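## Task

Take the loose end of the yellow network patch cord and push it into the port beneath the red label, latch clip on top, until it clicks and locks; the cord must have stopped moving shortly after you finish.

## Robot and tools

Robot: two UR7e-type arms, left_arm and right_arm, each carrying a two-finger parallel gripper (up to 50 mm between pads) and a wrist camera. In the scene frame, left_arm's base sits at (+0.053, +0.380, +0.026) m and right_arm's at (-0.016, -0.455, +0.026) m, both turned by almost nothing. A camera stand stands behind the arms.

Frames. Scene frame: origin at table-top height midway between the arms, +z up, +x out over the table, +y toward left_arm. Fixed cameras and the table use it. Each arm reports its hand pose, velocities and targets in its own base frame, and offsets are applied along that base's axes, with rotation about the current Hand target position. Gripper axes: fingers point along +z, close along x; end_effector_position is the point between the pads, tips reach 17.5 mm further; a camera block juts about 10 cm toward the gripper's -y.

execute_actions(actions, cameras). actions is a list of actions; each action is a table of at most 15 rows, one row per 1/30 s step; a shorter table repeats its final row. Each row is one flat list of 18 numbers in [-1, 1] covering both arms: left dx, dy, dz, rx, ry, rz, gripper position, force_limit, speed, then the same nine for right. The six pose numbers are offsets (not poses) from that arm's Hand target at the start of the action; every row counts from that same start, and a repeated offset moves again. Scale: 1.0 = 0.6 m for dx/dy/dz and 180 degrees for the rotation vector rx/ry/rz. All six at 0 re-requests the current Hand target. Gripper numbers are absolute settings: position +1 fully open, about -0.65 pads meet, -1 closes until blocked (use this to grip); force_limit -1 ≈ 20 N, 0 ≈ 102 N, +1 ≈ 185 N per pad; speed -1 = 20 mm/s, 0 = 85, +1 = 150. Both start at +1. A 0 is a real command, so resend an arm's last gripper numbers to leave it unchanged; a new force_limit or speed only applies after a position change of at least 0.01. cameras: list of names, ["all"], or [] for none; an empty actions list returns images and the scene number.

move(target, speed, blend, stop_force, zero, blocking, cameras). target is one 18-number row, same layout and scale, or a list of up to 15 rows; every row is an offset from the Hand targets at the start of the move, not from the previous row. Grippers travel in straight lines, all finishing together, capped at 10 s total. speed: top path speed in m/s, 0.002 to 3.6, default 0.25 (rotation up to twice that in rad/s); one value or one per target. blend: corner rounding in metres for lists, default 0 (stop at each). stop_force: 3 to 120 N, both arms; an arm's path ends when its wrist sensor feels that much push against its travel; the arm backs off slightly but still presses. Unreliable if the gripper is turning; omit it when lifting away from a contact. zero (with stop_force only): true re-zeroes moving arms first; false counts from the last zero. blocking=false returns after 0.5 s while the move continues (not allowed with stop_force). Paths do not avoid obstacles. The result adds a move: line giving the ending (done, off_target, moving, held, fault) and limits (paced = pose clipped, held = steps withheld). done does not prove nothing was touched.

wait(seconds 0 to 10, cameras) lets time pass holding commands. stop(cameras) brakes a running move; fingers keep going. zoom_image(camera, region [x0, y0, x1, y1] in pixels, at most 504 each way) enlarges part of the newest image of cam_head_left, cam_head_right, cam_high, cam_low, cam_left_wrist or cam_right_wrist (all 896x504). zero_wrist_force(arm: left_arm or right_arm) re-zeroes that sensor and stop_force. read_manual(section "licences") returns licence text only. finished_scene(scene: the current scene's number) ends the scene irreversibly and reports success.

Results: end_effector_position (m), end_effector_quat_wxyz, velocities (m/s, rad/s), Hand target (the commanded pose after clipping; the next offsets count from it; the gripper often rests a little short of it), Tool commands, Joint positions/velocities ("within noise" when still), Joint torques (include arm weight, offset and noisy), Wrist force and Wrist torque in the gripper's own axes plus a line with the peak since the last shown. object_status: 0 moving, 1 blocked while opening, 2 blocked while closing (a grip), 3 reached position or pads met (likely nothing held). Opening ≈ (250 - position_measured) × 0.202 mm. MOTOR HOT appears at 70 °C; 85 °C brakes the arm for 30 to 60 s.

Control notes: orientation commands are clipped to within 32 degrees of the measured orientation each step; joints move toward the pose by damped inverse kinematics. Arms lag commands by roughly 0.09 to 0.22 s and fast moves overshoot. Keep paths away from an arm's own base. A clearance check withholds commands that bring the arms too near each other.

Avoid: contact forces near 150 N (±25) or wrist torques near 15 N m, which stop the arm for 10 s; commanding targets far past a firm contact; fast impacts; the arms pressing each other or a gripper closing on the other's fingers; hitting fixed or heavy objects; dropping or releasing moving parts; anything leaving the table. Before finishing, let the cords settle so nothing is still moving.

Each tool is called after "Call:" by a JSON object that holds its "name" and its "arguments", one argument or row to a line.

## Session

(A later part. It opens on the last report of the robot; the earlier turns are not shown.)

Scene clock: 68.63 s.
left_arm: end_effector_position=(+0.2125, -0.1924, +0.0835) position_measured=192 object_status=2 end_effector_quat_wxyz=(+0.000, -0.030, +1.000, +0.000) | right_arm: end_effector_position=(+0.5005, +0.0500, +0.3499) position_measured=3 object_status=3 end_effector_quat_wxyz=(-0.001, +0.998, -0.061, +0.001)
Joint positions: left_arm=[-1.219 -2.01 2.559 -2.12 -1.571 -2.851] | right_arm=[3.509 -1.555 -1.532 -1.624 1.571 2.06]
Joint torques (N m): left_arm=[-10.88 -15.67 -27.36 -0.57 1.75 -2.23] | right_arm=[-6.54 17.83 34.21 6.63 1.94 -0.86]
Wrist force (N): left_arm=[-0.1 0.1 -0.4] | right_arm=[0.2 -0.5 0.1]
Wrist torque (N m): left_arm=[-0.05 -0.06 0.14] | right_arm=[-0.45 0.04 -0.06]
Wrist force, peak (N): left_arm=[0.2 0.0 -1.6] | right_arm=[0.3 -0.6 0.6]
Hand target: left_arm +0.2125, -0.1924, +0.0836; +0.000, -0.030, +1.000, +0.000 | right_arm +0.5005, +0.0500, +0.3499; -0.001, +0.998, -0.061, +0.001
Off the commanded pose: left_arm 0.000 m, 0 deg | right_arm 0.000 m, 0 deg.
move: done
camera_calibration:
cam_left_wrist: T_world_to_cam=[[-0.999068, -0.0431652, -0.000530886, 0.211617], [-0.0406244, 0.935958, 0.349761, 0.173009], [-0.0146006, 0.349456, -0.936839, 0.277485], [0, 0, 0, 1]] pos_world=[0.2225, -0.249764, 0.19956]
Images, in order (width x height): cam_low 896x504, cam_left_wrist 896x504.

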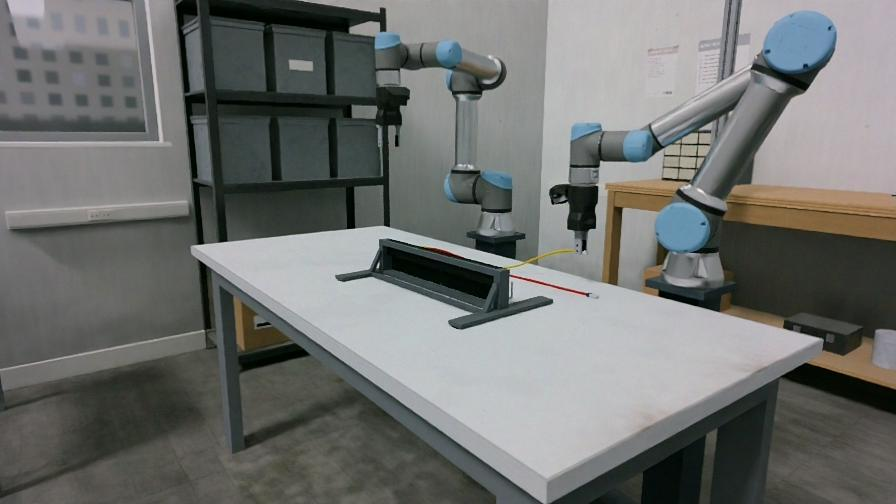

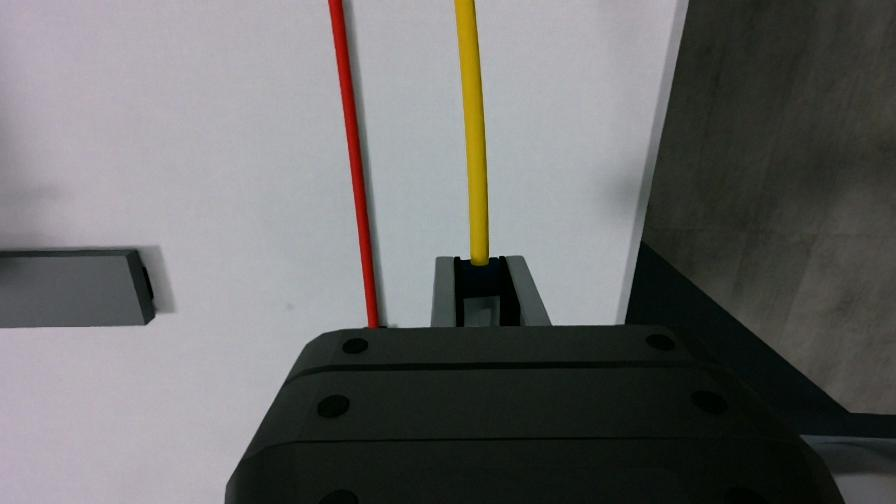

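Call:
{"name": "move", "arguments": {
  "target": [
    [0.1,-0.05,0.12,0,0,-0.12,-1,-0.5,-0.95,0,0,0,0,0,0,1,1,1],
    [0.419,-0.195,0.06,0,0,-0.495,-1,-0.5,-0.95,0,0,0,0,0,0,1,1,1]
  ],
  "speed": 0.25,
  "blend": 0.04
}}

Call:
{"name": "move", "arguments": {
  "target": [
    [0,0,0,0,0,0,-1,-0.5,-0.95,-0.2,0.25,0,0.2,-0.08,-0.06,1,1,1],
    [0,0,0,0,0,0,-1,-0.5,-0.95,-0.054,0.547,-0.36,0.42,-0.156,-0.123,1,1,1]
  ],
  "speed": 0.25,
  "blend": 0.04,
  "cameras": ["all"]
}}

Call:
{"name": "zoom_image", "arguments": {
  "camera": "cam_right_wrist",
  "region": [338, 130, 608, 330]
}}

Scene clock: 93.07 s.
left_arm: end_effector_position=(+0.4639, -0.3094, +0.1196) position_measured=192 object_status=2 end_effector_quat_wxyz=(+0.000, +0.679, +0.734, +0.000) | right_arm: end_effector_position=(+0.5005, +0.0500, +0.3499) position_measured=3 object_status=3 end_effector_quat_wxyz=(-0.001, +0.998, -0.061, +0.001)
Joint positions: left_arm=[-0.829 -1.328 1.852 -2.095 -1.571 -0.906] | right_arm=[3.509 -1.555 -1.532 -1.624 1.571 2.06]
Joint torques (N m): left_arm=[10.86 -23.84 -28.17 -0.48 -1.86 2.88] | right_arm=[-5.81 18.49 34.48 6.7 2 -0.85]
Wrist force (N): left_arm=[-0.1 0.0 -0.4] | right_arm=[0.2 -0.6 0.4]
Wrist torque (N m): left_arm=[-0.06 -0.05 0.17] | right_arm=[-0.46 0.04 -0.06]
Wrist force, peak (N): left_arm=[0.1 -0.2 -1.0] | right_arm=[0.5 -0.7 0.5]
Hand target: left_arm +0.4639, -0.3094, +0.1196; +0.000, +0.680, +0.734, +0.000 | right_arm +0.5005, +0.0500, +0.3499; -0.001, +0.998, -0.061, +0.001
Off the commanded pose: left_arm 0.000 m, 0 deg | right_arm 0.000 m, 0 deg.
move: done

Scene clock: 96.97 s.
left_arm: end_effector_position=(+0.4639, -0.3094, +0.1196) position_measured=192 object_status=2 end_effector_quat_wxyz=(+0.000, +0.680, +0.734, +0.000) | right_arm: end_effector_position=(+0.4681, +0.3782, +0.1339) position_measured=3 object_status=3 end_effector_quat_wxyz=(-0.615, +0.733, -0.222, +0.187)
Joint positions: left_arm=[-0.829 -1.328 1.852 -2.095 -1.571 -0.906] | right_arm=[3.985 -2.328 -2.304 1.315 1.707 3.116]
Joint torques (N m): left_arm=[11.23 -23.89 -27.83 -0.37 -1.82 2.51] | right_arm=[6.36 30.63 11.94 6.71 -2.04 1.54]
Wrist force (N): left_arm=[0.0 0.0 -0.1] | right_arm=[-0.4 2.0 -0.9]
Wrist torque (N m): left_arm=[-0.05 -0.07 0.17] | right_arm=[-0.42 -0.13 -0.43]
Wrist force, peak (N): left_arm=[-0.6 0.0 -0.5] | right_arm=[-0.5 3.1 0.1]
Hand target: left_arm +0.4639, -0.3094, +0.1196; +0.000, +0.680, +0.734, +0.000 | right_arm +0.4681, +0.3782, +0.1339; -0.616, +0.733, -0.222, +0.187
Off the commanded pose: left_arm 0.000 m, 0 deg | right_arm 0.000 m, 0 deg.
move: done
camera_calibration:
cam_left_wrist: T_world_to_cam=[[-0.0588564, 0.998266, -0.000484734, 0.343829], [0.935205, 0.0553082, 0.34976, -0.44515], [0.349181, 0.0201323, -0.936839, 0.0851772], [0, 0, 0, 1]] pos_world=[0.406801, -0.320327, 0.23566]
cam_right_wrist: T_world_to_cam=[[0.839819, -0.542857, -0.00317626, -0.176595], [-0.276946, -0.423399, -0.862574, 0.42031], [0.466909, 0.725286, -0.505921, -0.294986], [0, 0, 0, 1]] pos_world=[0.402443, 0.296042, 0.212748]

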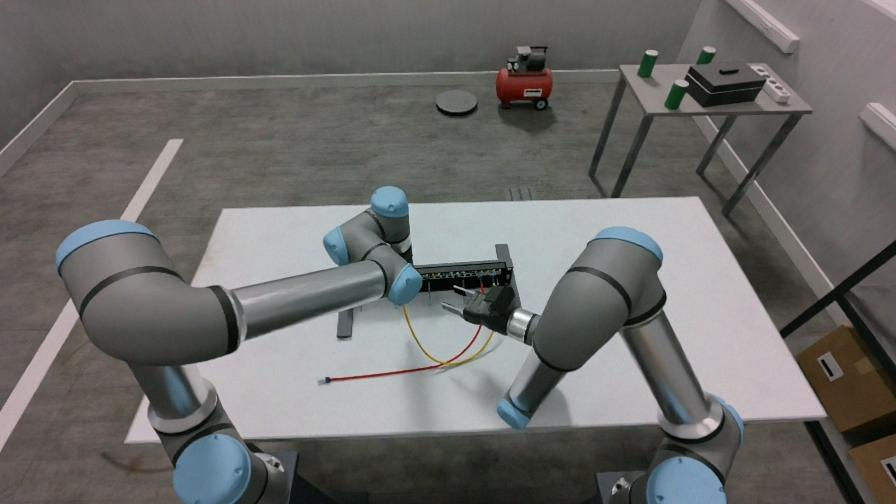

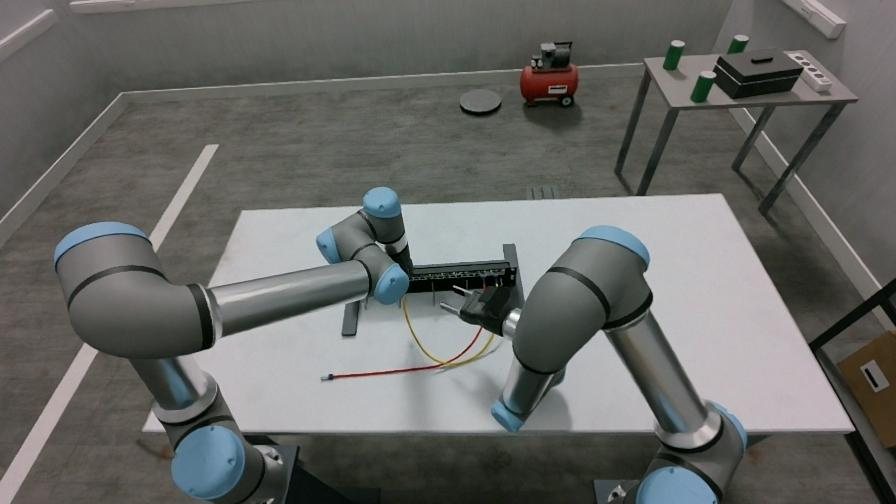

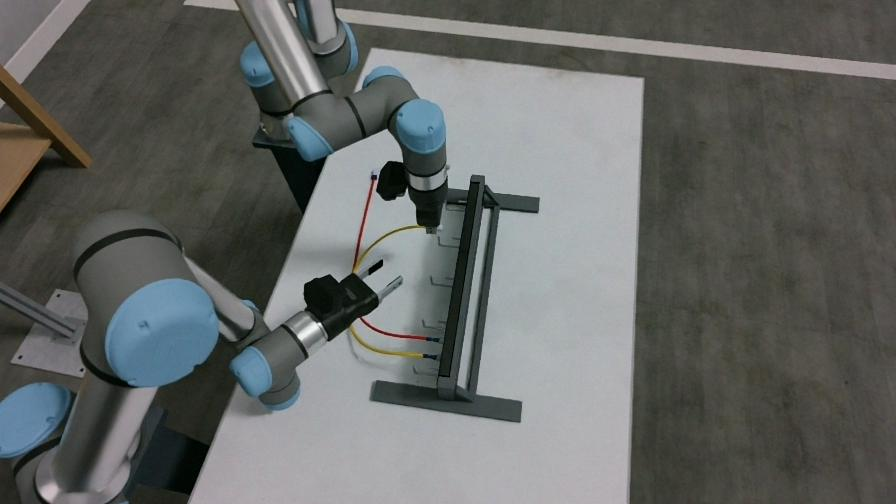

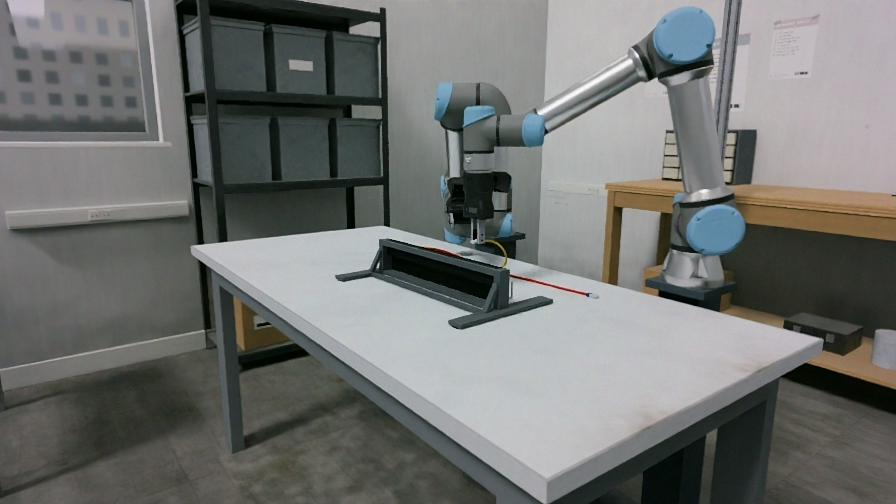

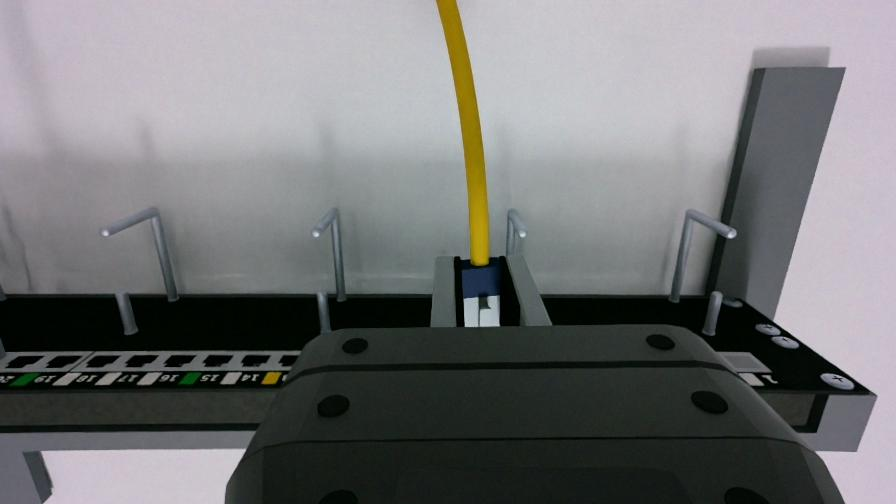

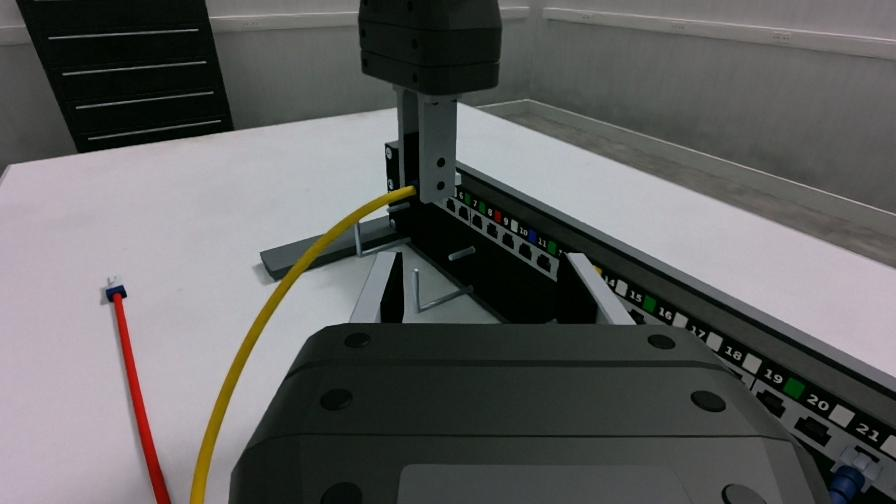

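Scaled by 1.867 from the camera's 896x504 image, which has a finer 1280x720 frame.

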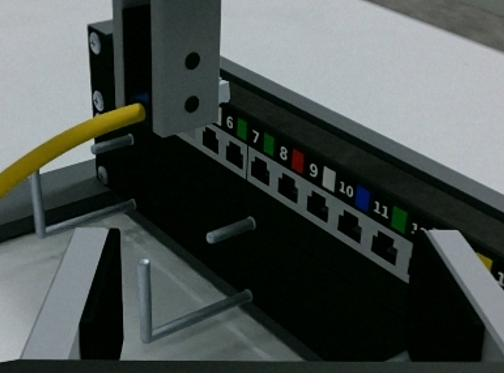

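Call:
{"name": "zoom_image", "arguments": {
  "camera": "cam_right_wrist",
  "region": [440, 160, 530, 250]
}}

Call:
{"name": "zoom_image", "arguments": {
  "camera": "cam_left_wrist",
  "region": [410, 230, 570, 340]
}}

Scaled by 5.600 from the camera's 896x504 image, which has a finer 1280x720 frame.

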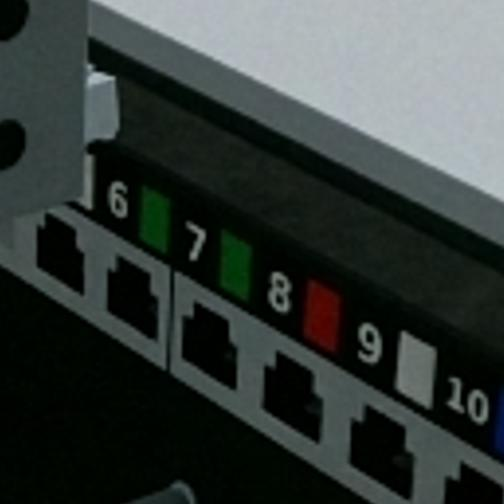

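Scaled by 3.150 from the camera's 896x504 image, which has a finer 1280x720 frame.

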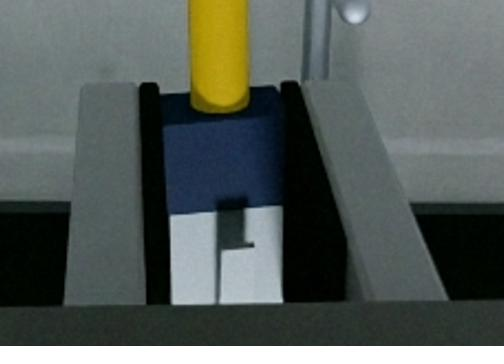

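Call:
{"name": "move", "arguments": {
  "target": [0,-0.0035,-0.0777,0.047,0.0036,-0.002,-1,-0.5,-0.95,0,0,0,0,0,0,1,1,1],
  "speed": 0.08,
  "cameras": ["cam_left_wrist","cam_right_wrist"]
}}

Call:
{"name": "zoom_image", "arguments": {
  "camera": "cam_right_wrist",
  "region": [440, 190, 520, 260]
}}

Call:
{"name": "zoom_image", "arguments": {
  "camera": "cam_left_wrist",
  "region": [410, 230, 570, 340]
}}

Scene clock: 111.40 s.
left_arm: end_effector_position=(+0.4639, -0.3115, +0.0731) position_measured=192 object_status=2 end_effector_quat_wxyz=(-0.054, +0.680, +0.730, +0.050) | right_arm: end_effector_position=(+0.4681, +0.3782, +0.1339) position_measured=3 object_status=3 end_effector_quat_wxyz=(-0.616, +0.733, -0.222, +0.187)
Joint positions: left_arm=[-0.873 -1.224 1.822 -2.048 -1.485 -0.949] | right_arm=[3.985 -2.328 -2.303 1.316 1.707 3.116]
Joint torques (N m): left_arm=[-10.72 -27.63 -26.7 -0.08 2.62 -2.29] | right_arm=[6.98 30.26 11.23 6.63 -2.03 1.67]
Wrist force (N): left_arm=[0.5 0.2 -0.6] | right_arm=[-0.4 2.1 -1.1]
Wrist torque (N m): left_arm=[-0.01 -0.17 0.25] | right_arm=[-0.40 -0.14 -0.43]
Wrist force, peak (N): left_arm=[0.1 0.3 -1.1] | right_arm=[-0.7 2.3 -0.6]
Hand target: left_arm +0.4639, -0.3115, +0.0730; -0.054, +0.680, +0.730, +0.050 | right_arm +0.4681, +0.3782, +0.1339; -0.616, +0.733, -0.222, +0.187
Off the commanded pose: left_arm 0.000 m, 0 deg | right_arm 0.000 m, 0 deg.
move: done
camera_calibration:
cam_left_wrist: T_world_to_cam=[[-0.05175, 0.987843, 0.146587, 0.328535], [0.93928, -0.00171415, 0.343148, -0.447957], [0.339228, 0.155444, -0.927772, 0.087745], [0, 0, 0, 1]] pos_world=[0.407993, -0.338948, 0.186964]
cam_right_wrist: T_world_to_cam=[[0.839799, -0.542888, -0.00318227, -0.176577], [-0.276853, -0.42321, -0.862697, 0.420243], [0.467001, 0.725373, -0.505712, -0.295094], [0, 0, 0, 1]] pos_world=[0.402444, 0.296043, 0.212748]
Images, in order (width x height): cam_left_wrist 896x504, cam_right_wrist 896x504.

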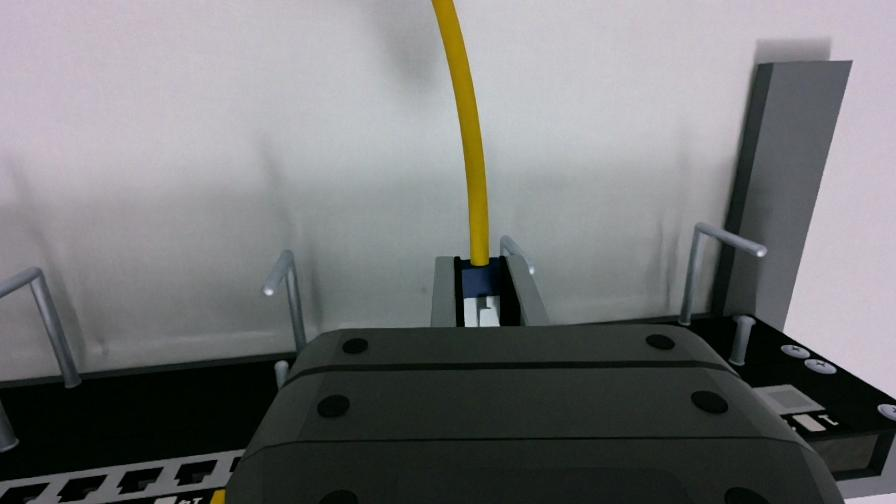

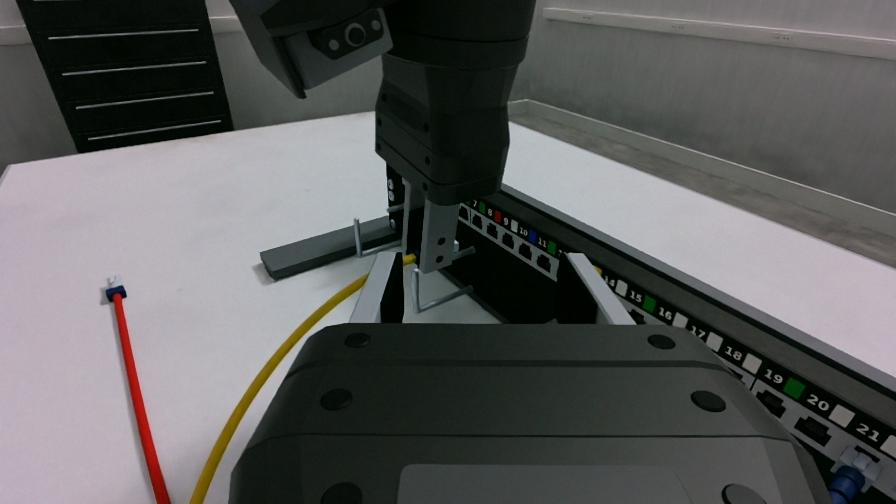

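Scaled by 6.300 from the camera's 896x504 image, which has a finer 1280x720 frame.

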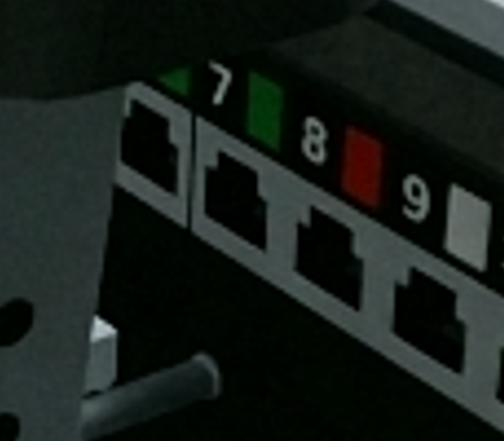

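Scaled by 3.150 from the camera's 896x504 image, which has a finer 1280x720 frame.

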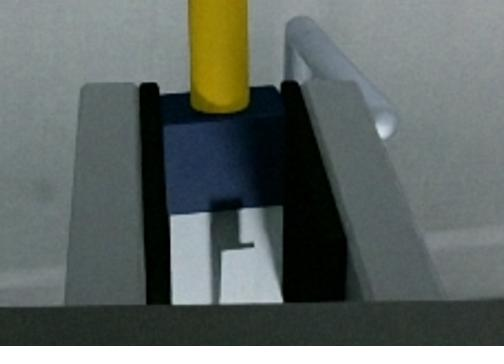

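Call:
{"name": "zoom_image", "arguments": {
  "camera": "cam_right_wrist",
  "region": [448, 232, 472, 260]
}}

Call:
{"name": "zoom_image", "arguments": {
  "camera": "cam_right_wrist",
  "region": [480, 215, 504, 243]
}}

Scaled by 18.000 from the camera's 896x504 image, which has a finer 1280x720 frame.

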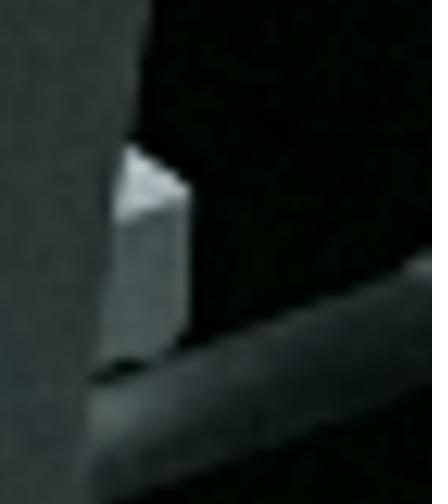

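Scaled by 18.000 from the camera's 896x504 image, which has a finer 1280x720 frame.

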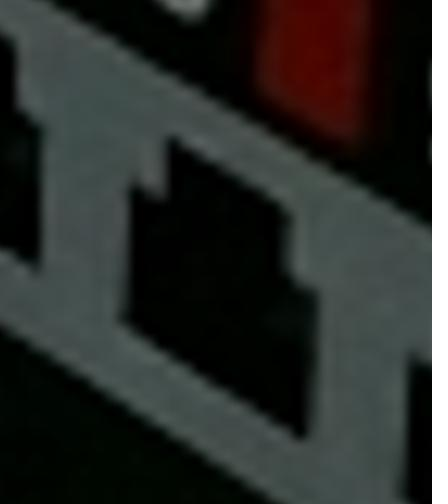

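Call:
{"name": "move", "arguments": {
  "target": [0.0362,0.0068,-0.005,0.014,0.001,0,-1,-0.5,-0.95,0,0,0,0,0,0,1,1,1],
  "speed": 0.04,
  "cameras": ["cam_left_wrist","cam_right_wrist"]
}}

Call:
{"name": "zoom_image", "arguments": {
  "camera": "cam_right_wrist",
  "region": [466, 205, 516, 255]
}}

Scene clock: 139.40 s.
left_arm: end_effector_position=(+0.4855, -0.3074, +0.0700) position_measured=192 object_status=2 end_effector_quat_wxyz=(-0.070, +0.679, +0.728, +0.065) | right_arm: end_effector_position=(+0.4681, +0.3782, +0.1339) position_measured=3 object_status=3 end_effector_quat_wxyz=(-0.616, +0.733, -0.222, +0.187)
Joint positions: left_arm=[-0.852 -1.175 1.754 -1.997 -1.456 -0.931] | right_arm=[3.985 -2.328 -2.303 1.316 1.707 3.116]
Joint torques (N m): left_arm=[11.27 -31.92 -26.19 -0.07 2.27 2.39] | right_arm=[7.09 29.99 11.63 6.55 -2.11 1.58]
Wrist force (N): left_arm=[0.6 0.3 -0.7] | right_arm=[-0.5 2.1 -0.8]
Wrist torque (N m): left_arm=[0.01 -0.20 0.24] | right_arm=[-0.39 -0.13 -0.43]
Wrist force, peak (N): left_arm=[0.4 0.7 -0.8] | right_arm=[-0.6 2.4 -0.9]
Hand target: left_arm +0.4856, -0.3074, +0.0700; -0.070, +0.679, +0.728, +0.065 | right_arm +0.4681, +0.3782, +0.1339; -0.616, +0.733, -0.222, +0.187
Off the commanded pose: left_arm 0.000 m, 0 deg | right_arm 0.000 m, 0 deg.
move: done
camera_calibration:
cam_left_wrist: T_world_to_cam=[[-0.0511947, 0.980405, 0.190221, 0.320565], [0.940352, -0.0168233, 0.339787, -0.472031], [0.336329, 0.19627, -0.921065, 0.0903869], [0, 0, 0, 1]] pos_world=[0.429887, -0.339965, 0.182664]
cam_right_wrist: T_world_to_cam=[[0.839799, -0.542888, -0.00318227, -0.176577], [-0.276853, -0.42321, -0.862697, 0.420243], [0.467001, 0.725373, -0.505712, -0.295094], [0, 0, 0, 1]] pos_world=[0.402444, 0.296043, 0.212748]
Images, in order (width x height): cam_left_wrist 896x504, cam_right_wrist 896x504.

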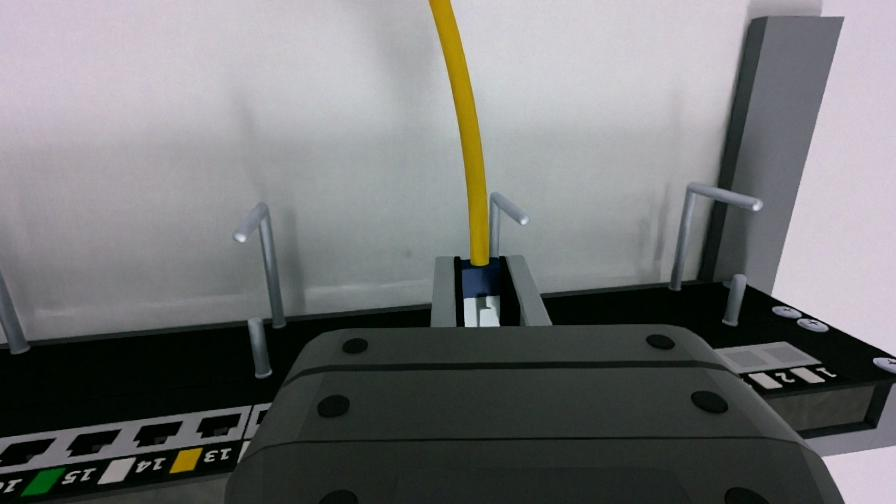

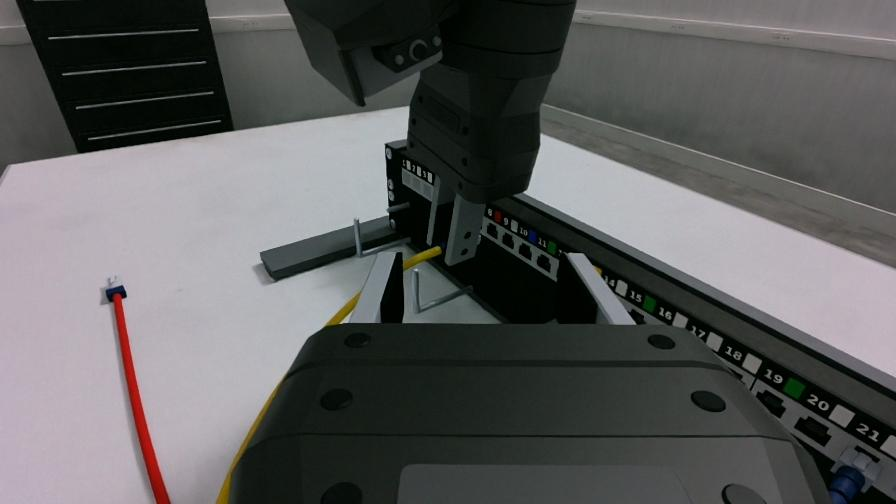

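Scaled by 10.080 from the camera's 896x504 image, which has a finer 1280x720 frame.

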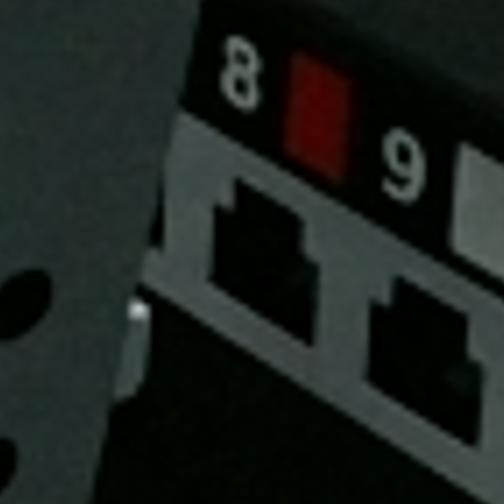

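Call:
{"name": "move", "arguments": {
  "target": [0.0215,0.003,-0.0028,0,0,0,-1,-0.5,-0.95,0,0,0,0,0,0,1,1,1],
  "speed": 0.02,
  "stop_force": 8,
  "cameras": ["cam_left_wrist","cam_right_wrist"]
}}

Call:
{"name": "zoom_image", "arguments": {
  "camera": "cam_right_wrist",
  "region": [476, 205, 516, 245]
}}

Scene clock: 149.90 s.
left_arm: end_effector_position=(+0.4985, -0.3056, +0.0683) position_measured=192 object_status=2 end_effector_quat_wxyz=(-0.070, +0.679, +0.728, +0.065) | right_arm: end_effector_position=(+0.4681, +0.3782, +0.1339) position_measured=3 object_status=3 end_effector_quat_wxyz=(-0.616, +0.733, -0.222, +0.187)
Joint positions: left_arm=[-0.834 -1.153 1.727 -1.993 -1.453 -0.913] | right_arm=[3.985 -2.328 -2.303 1.316 1.707 3.116]
Joint torques (N m): left_arm=[11.23 -31.46 -28.23 -0.11 2.51 2.64] | right_arm=[6.83 30.48 11.56 6.51 -2.05 1.52]
Wrist force (N): left_arm=[0.4 0.4 -0.6] | right_arm=[-0.6 2.1 -0.9]
Wrist torque (N m): left_arm=[0.01 -0.15 0.17] | right_arm=[-0.40 -0.10 -0.43]
Wrist force, peak (N): left_arm=[0.6 0.6 -0.9] | right_arm=[-0.5 2.3 -0.9]
Hand target: left_arm +0.4985, -0.3056, +0.0683; -0.070, +0.679, +0.728, +0.065 | right_arm +0.4681, +0.3782, +0.1339; -0.616, +0.733, -0.222, +0.187
Off the commanded pose: left_arm 0.000 m, 0 deg | right_arm 0.000 m, 0 deg.
move: done
camera_calibration:
cam_left_wrist: T_world_to_cam=[[-0.0512666, 0.980363, 0.190419, 0.31977], [0.940342, -0.0168297, 0.339815, -0.483651], [0.336347, 0.19648, -0.921014, 0.0841501], [0, 0, 0, 1]] pos_world=[0.442887, -0.338165, 0.180965]
cam_right_wrist: T_world_to_cam=[[0.839799, -0.542888, -0.00318227, -0.176577], [-0.276853, -0.42321, -0.862697, 0.420243], [0.467001, 0.725373, -0.505712, -0.295094], [0, 0, 0, 1]] pos_world=[0.402444, 0.296043, 0.212748]
Images, in order (width x height): cam_left_wrist 896x504, cam_right_wrist 896x504.

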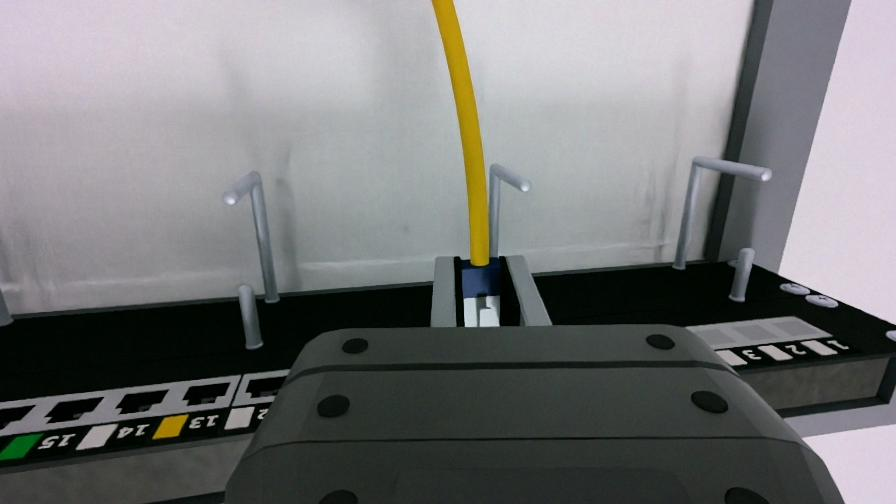

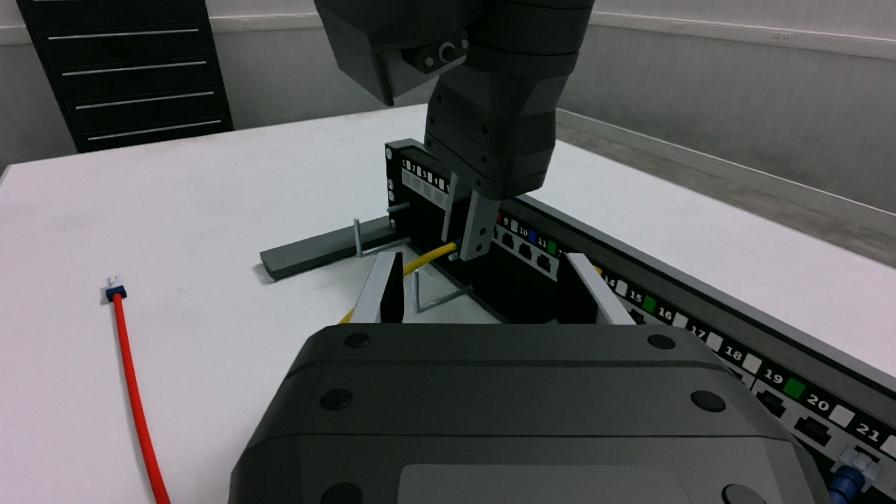

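Scaled by 12.600 from the camera's 896x504 image, which has a finer 1280x720 frame.

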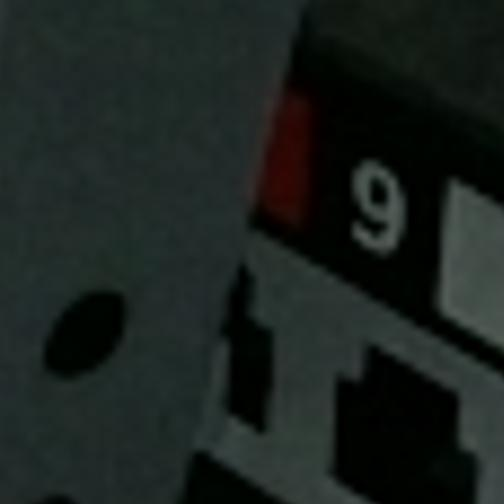

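Call:
{"name": "move", "arguments": {
  "target": [0.02,0.0015,-0.0006,0,0,0,-1,-0.5,-0.95,0,0,0,0,0,0,1,1,1],
  "speed": 0.012,
  "stop_force": 9,
  "cameras": ["cam_left_wrist","cam_right_wrist"]
}}

Call:
{"name": "zoom_image", "arguments": {
  "camera": "cam_right_wrist",
  "region": [476, 205, 516, 245]
}}

Scene clock: 156.03 s.
left_arm: end_effector_position=(+0.5034, -0.3052, +0.0682) position_measured=192 object_status=2 end_effector_quat_wxyz=(-0.071, +0.679, +0.728, +0.065) | right_arm: end_effector_position=(+0.4681, +0.3782, +0.1339) position_measured=3 object_status=3 end_effector_quat_wxyz=(-0.616, +0.733, -0.222, +0.187)
Joint positions: left_arm=[-0.827 -1.145 1.715 -1.99 -1.452 -0.906] | right_arm=[3.985 -2.328 -2.303 1.316 1.707 3.116]
Joint torques (N m): left_arm=[-8.82 -57.42 -15 -6.15 3.05 -2.05] | right_arm=[6.65 29.75 11 6.48 -2.01 1.6]
Wrist force (N): left_arm=[1.7 -5.9 -1.1] | right_arm=[-0.4 2.2 -0.8]
Wrist torque (N m): left_arm=[-0.11 -0.12 0.17] | right_arm=[-0.37 -0.14 -0.42]
Wrist force, peak (N): left_arm=[2.5 -15.6 -2.8] | right_arm=[-0.4 2.4 -0.9]
Hand target: left_arm +0.5034, -0.3052, +0.0682; -0.071, +0.679, +0.728, +0.065 (not the last commanded pose) | right_arm +0.4681, +0.3782, +0.1339; -0.616, +0.733, -0.222, +0.187
Off the commanded pose: left_arm 0.007 m, 0 deg | right_arm 0.000 m, 0 deg.
move: contact (left_arm)
camera_calibration:
cam_left_wrist: T_world_to_cam=[[-0.051207, 0.980342, 0.190543, 0.319592], [0.940347, -0.0169259, 0.339795, -0.488249], [0.336341, 0.196576, -0.920996, 0.0823633], [0, 0, 0, 1]] pos_world=[0.447787, -0.337765, 0.180865]
cam_right_wrist: T_world_to_cam=[[0.839799, -0.542888, -0.00318227, -0.176577], [-0.276853, -0.42321, -0.862697, 0.420243], [0.467001, 0.725373, -0.505712, -0.295094], [0, 0, 0, 1]] pos_world=[0.402444, 0.296043, 0.212748]
Images, in order (width x height): cam_left_wrist 896x504, cam_right_wrist 896x504.

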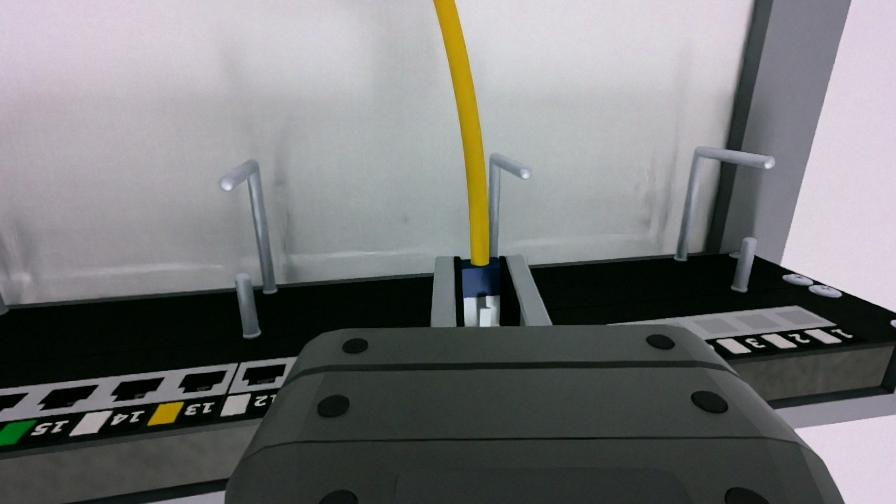

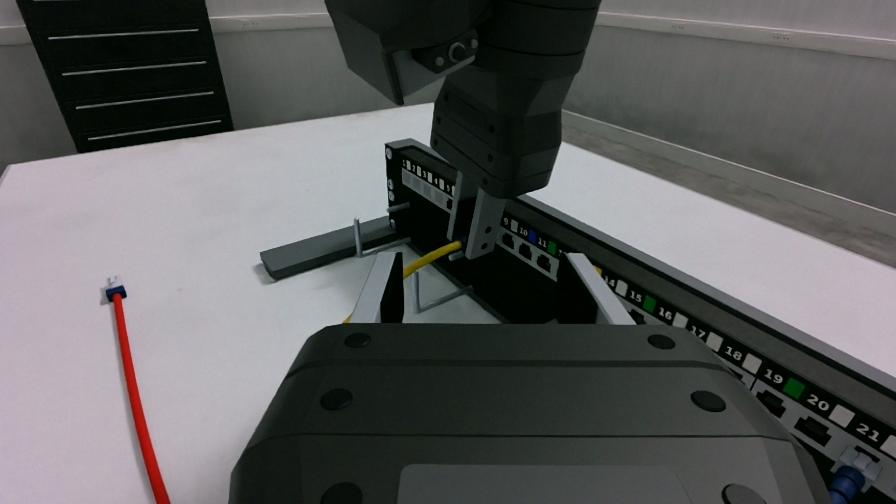

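Scaled by 12.600 from the camera's 896x504 image, which has a finer 1280x720 frame.

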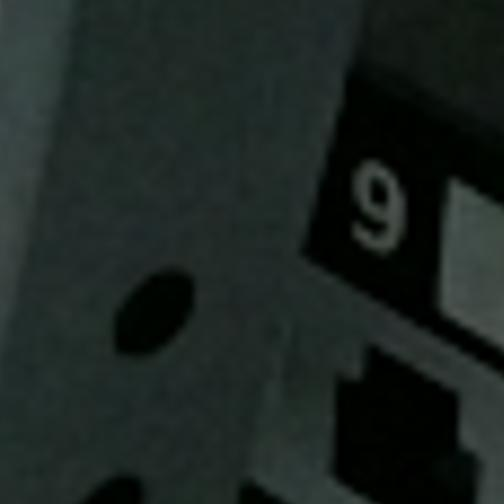

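Call:
{"name": "move", "arguments": {
  "target": [
    [-0.0058,-0.0005,0,0,0,0,-1,-0.5,-0.95,0,0,0,0,0,0,1,1,1],
    [-0.0061,0.0037,-0.0022,0,0,0,-1,-0.5,-0.95,0,0,0,0,0,0,1,1,1]
  ],
  "speed": 0.02,
  "cameras": ["cam_right_wrist"]
}}

Call:
{"name": "zoom_image", "arguments": {
  "camera": "cam_right_wrist",
  "region": [476, 215, 506, 245]
}}

Call:
{"name": "move", "arguments": {
  "target": [0.02,0.0015,0,0,0,0,-1,-0.5,-0.95,0,0,0,0,0,0,1,1,1],
  "speed": 0.012,
  "stop_force": 9,
  "cameras": ["cam_right_wrist"]
}}

Call:
{"name": "zoom_image", "arguments": {
  "camera": "cam_right_wrist",
  "region": [480, 220, 510, 250]
}}

Scene clock: 163.93 s.
left_arm: end_effector_position=(+0.4998, -0.3032, +0.0669) position_measured=192 object_status=2 end_effector_quat_wxyz=(-0.071, +0.679, +0.728, +0.065) end_effector_velocity=(-0.001, +0.002, -0.001) end_effector_angular_velocity=(+0.002, +0.000, +0.000) | right_arm: end_effector_position=(+0.4681, +0.3782, +0.1339) position_measured=3 object_status=3 end_effector_quat_wxyz=(-0.616, +0.733, -0.222, +0.187)
Joint positions: left_arm=[-0.829 -1.151 1.73 -1.997 -1.453 -0.909] | right_arm=[3.985 -2.328 -2.303 1.316 1.707 3.116]
Joint velocities: left_arm=[0.001 -0.001 0.005 -0.003 0.001 0.001] | right_arm=[within noise]
Joint torques (N m): left_arm=[9.7 -56.69 -12.9 -4.81 1.51 2.21] | right_arm=[6.03 30.38 11.8 6.4 -2.19 1.51]
Wrist force (N): left_arm=[0.6 0.4 -0.8] | right_arm=[-0.6 2.0 -0.8]
Wrist torque (N m): left_arm=[0.02 -0.18 0.18] | right_arm=[-0.41 -0.11 -0.42]
Wrist force, peak (N): left_arm=[1.6 -6.4 -1.4] | right_arm=[-0.6 2.3 -0.9]
Hand target: left_arm +0.4998, -0.3030, +0.0668; -0.071, +0.679, +0.728, +0.065 | right_arm +0.4681, +0.3782, +0.1339; -0.616, +0.733, -0.222, +0.187
Off the commanded pose: left_arm 0.000 m, 0 deg | right_arm 0.000 m, 0 deg.
move: done
camera_calibration:
cam_right_wrist: T_world_to_cam=[[0.839799, -0.542888, -0.00318227, -0.176577], [-0.276853, -0.42321, -0.862697, 0.420243], [0.467001, 0.725373, -0.505712, -0.295094], [0, 0, 0, 1]] pos_world=[0.402444, 0.296043, 0.212748]
Images, in order (width x height): cam_right_wrist 896x504.

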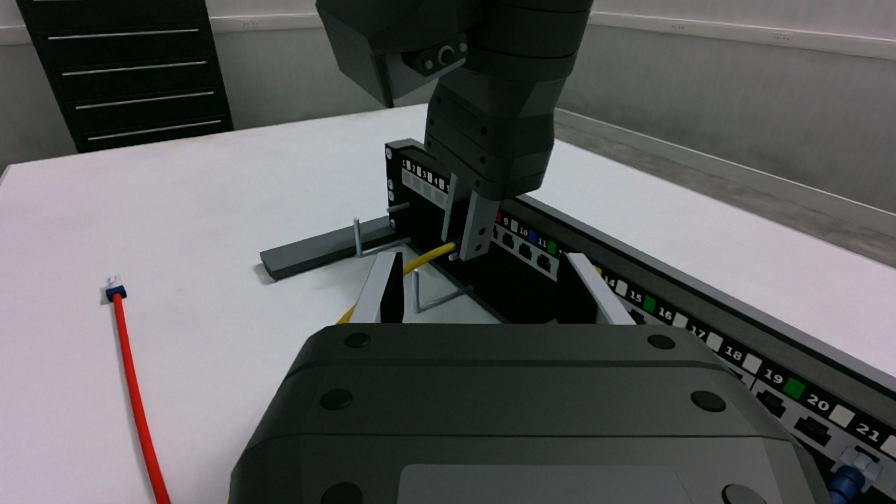

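Scaled by 16.800 from the camera's 896x504 image, which has a finer 1280x720 frame.

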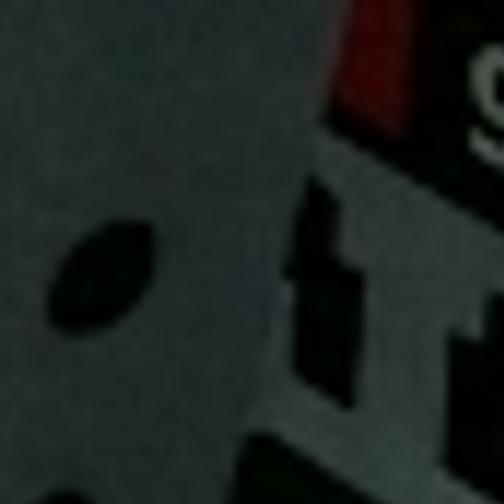

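Scene clock: 165.43 s.
left_arm: end_effector_position=(+0.5037, -0.3027, +0.0669) position_measured=192 object_status=2 end_effector_quat_wxyz=(-0.070, +0.679, +0.728, +0.065) | right_arm: end_effector_position=(+0.4681, +0.3782, +0.1339) position_measured=3 object_status=3 end_effector_quat_wxyz=(-0.616, +0.733, -0.222, +0.187)
Joint positions: left_arm=[-0.824 -1.145 1.721 -1.995 -1.452 -0.903] | right_arm=[3.985 -2.328 -2.303 1.316 1.707 3.116]
Joint torques (N m): left_arm=[-8.07 -55.2 -12.29 -5.63 4.49 -2.28] | right_arm=[6.48 30.29 11.41 6.39 -1.94 1.45]
Wrist force (N): left_arm=[-1.1 -7.9 -3.4] | right_arm=[-0.3 2.0 -0.9]
Wrist torque (N m): left_arm=[-0.22 -0.12 0.17] | right_arm=[-0.41 -0.15 -0.43]
Wrist force, peak (N): left_arm=[-0.9 -15.8 -3.9] | right_arm=[-0.6 2.2 -0.9]
Hand target: left_arm +0.5037, -0.3027, +0.0669; -0.070, +0.679, +0.728, +0.065 (not the last commanded pose) | right_arm +0.4681, +0.3782, +0.1339; -0.616, +0.733, -0.222, +0.187
Off the commanded pose: left_arm 0.008 m, 0 deg | right_arm 0.000 m, 0 deg.
move: contact (left_arm)
camera_calibration:
cam_right_wrist: T_world_to_cam=[[0.839799, -0.542888, -0.00318227, -0.176577], [-0.276853, -0.42321, -0.862697, 0.420243], [0.467001, 0.725373, -0.505712, -0.295094], [0, 0, 0, 1]] pos_world=[0.402444, 0.296043, 0.212748]
Images, in order (width x height): cam_right_wrist 896x504.

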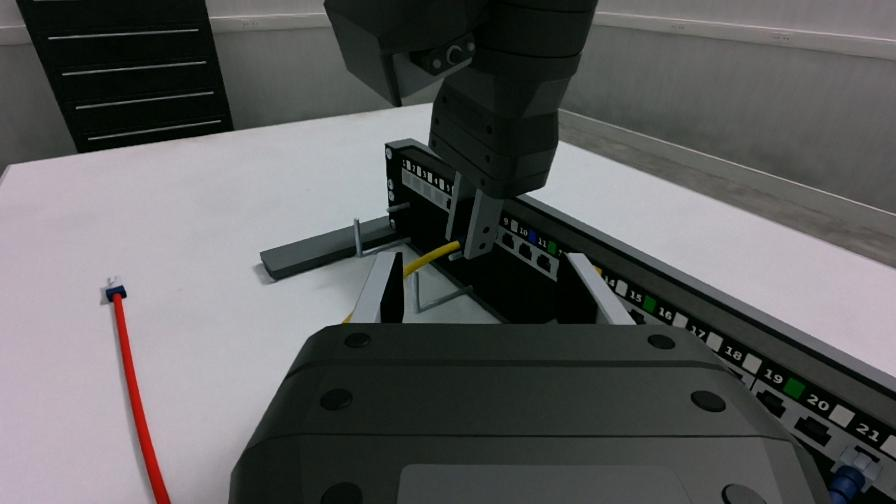

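Scaled by 16.800 from the camera's 896x504 image, which has a finer 1280x720 frame.

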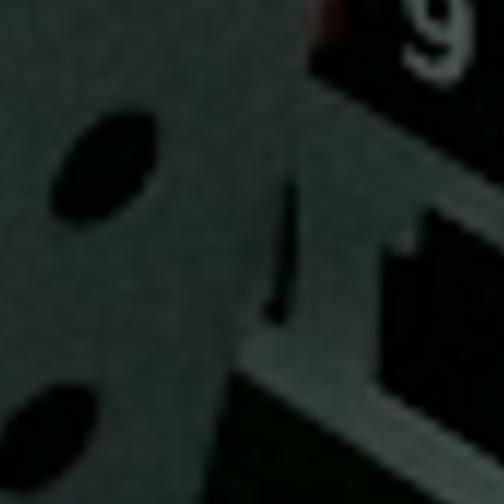

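Call:
{"name": "move", "arguments": {
  "target": [-0.0045,-0.0003,0,0,0,0,-1,-0.5,-0.95,0,0,0,0,0,0,0,1,1],
  "speed": 0.02
}}

Call:
{"name": "move", "arguments": {
  "target": [0,0,0,0,0,0,-1,-0.5,-0.95,0.115,0.01,0.0105,-0.0253,0.0136,0.065,0,1,1],
  "speed": 0.08,
  "cameras": ["cam_right_wrist"]
}}

Call:
{"name": "zoom_image", "arguments": {
  "camera": "cam_right_wrist",
  "region": [410, 190, 490, 260]
}}

Scene clock: 195.13 s.
left_arm: end_effector_position=(+0.5011, -0.3029, +0.0669) position_measured=192 object_status=2 end_effector_quat_wxyz=(-0.070, +0.679, +0.728, +0.065) | right_arm: end_effector_position=(+0.4681, +0.3782, +0.1339) position_measured=152 object_status=3 end_effector_quat_wxyz=(-0.616, +0.733, -0.222, +0.187)
Joint positions: left_arm=[-0.827 -1.149 1.727 -1.997 -1.452 -0.907] | right_arm=[3.985 -2.328 -2.303 1.316 1.707 3.116]
Joint torques (N m): left_arm=[-11.15 -56.43 -14 -4.78 -1.8 -2.03] | right_arm=[5.71 31.21 11.52 6.4 -2.07 1.46]
Wrist force (N): left_arm=[0.6 0.8 -0.5] | right_arm=[-0.5 2.3 -0.9]
Wrist torque (N m): left_arm=[0.08 -0.19 0.18] | right_arm=[-0.36 -0.11 -0.42]
Wrist force, peak (N): left_arm=[-1.1 -8.0 -3.6] | right_arm=[-0.4 2.4 -1.0]
Hand target: left_arm +0.5010, -0.3029, +0.0669; -0.070, +0.679, +0.728, +0.065 | right_arm +0.4681, +0.3782, +0.1339; -0.616, +0.733, -0.222, +0.187
Off the commanded pose: left_arm 0.000 m, 0 deg | right_arm 0.000 m, 0 deg.
move: done

Scene clock: 197.17 s.
left_arm: end_effector_position=(+0.5010, -0.3029, +0.0669) position_measured=192 object_status=2 end_effector_quat_wxyz=(-0.070, +0.679, +0.728, +0.065) | right_arm: end_effector_position=(+0.5371, +0.3842, +0.1403) position_measured=152 object_status=3 end_effector_quat_wxyz=(-0.597, +0.779, -0.152, +0.117)
Joint positions: left_arm=[-0.828 -1.15 1.727 -1.997 -1.452 -0.907] | right_arm=[3.761 -2.297 -2.059 0.906 2.115 2.977]
Joint torques (N m): left_arm=[-10.62 -56.86 -12.66 -4.73 -1.83 -2.05] | right_arm=[-6.82 36.02 18.57 0.15 2.64 -1.27]
Wrist force (N): left_arm=[0.5 0.4 -0.7] | right_arm=[-0.2 1.7 -0.8]
Wrist torque (N m): left_arm=[0.01 -0.16 0.18] | right_arm=[-0.44 -0.11 -0.29]
Wrist force, peak (N): left_arm=[0.8 0.6 -0.6] | right_arm=[-1.3 2.2 -1.2]
Hand target: left_arm +0.5010, -0.3029, +0.0669; -0.070, +0.679, +0.728, +0.065 | right_arm +0.5371, +0.3842, +0.1402; -0.597, +0.779, -0.152, +0.117
Off the commanded pose: left_arm 0.000 m, 0 deg | right_arm 0.000 m, 0 deg.
move: done
camera_calibration:
cam_right_wrist: T_world_to_cam=[[0.932281, -0.361699, -0.00504414, -0.35024], [-0.214026, -0.540304, -0.813796, 0.451687], [0.291624, 0.759766, -0.581128, -0.236907], [0, 0, 0, 1]] pos_world=[0.492283, 0.297361, 0.228141]
Images, in order (width x height): cam_right_wrist 896x504.

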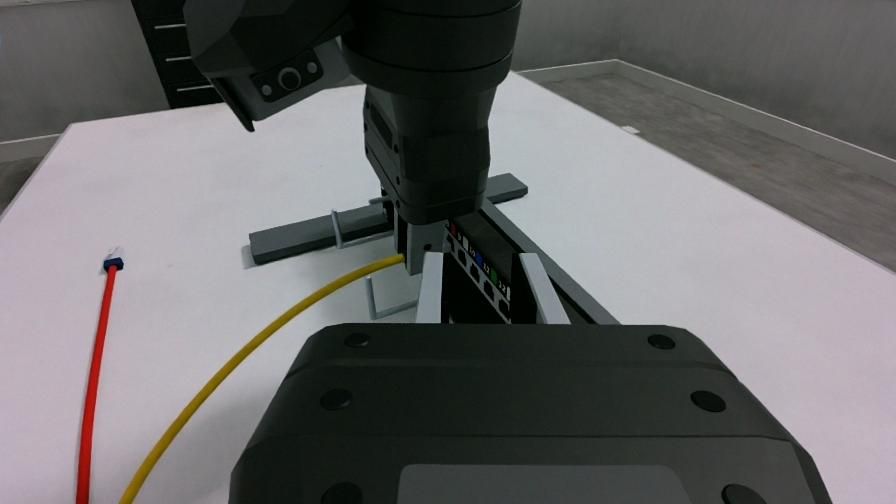

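Scaled by 6.300 from the camera's 896x504 image, which has a finer 1280x720 frame.

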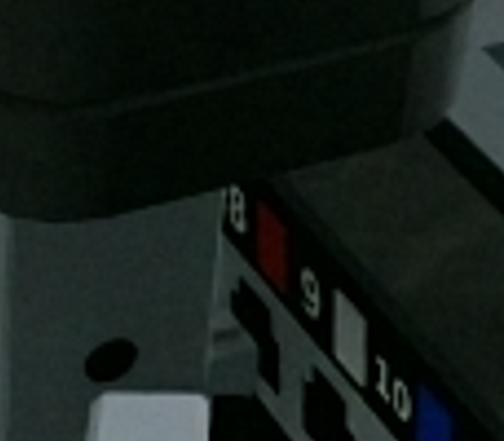

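Call:
{"name": "zoom_image", "arguments": {
  "camera": "cam_right_wrist",
  "region": [440, 228, 468, 256]
}}

Scaled by 18.000 from the camera's 896x504 image, which has a finer 1280x720 frame.

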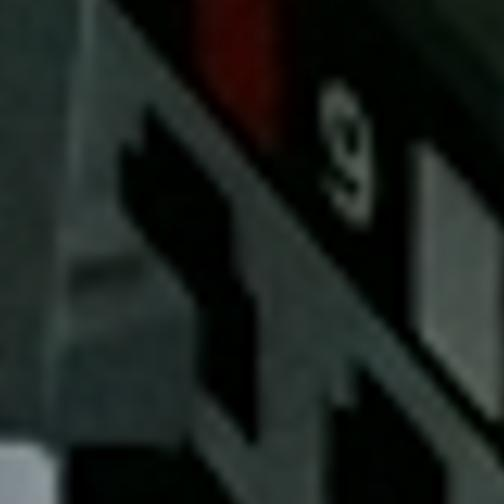

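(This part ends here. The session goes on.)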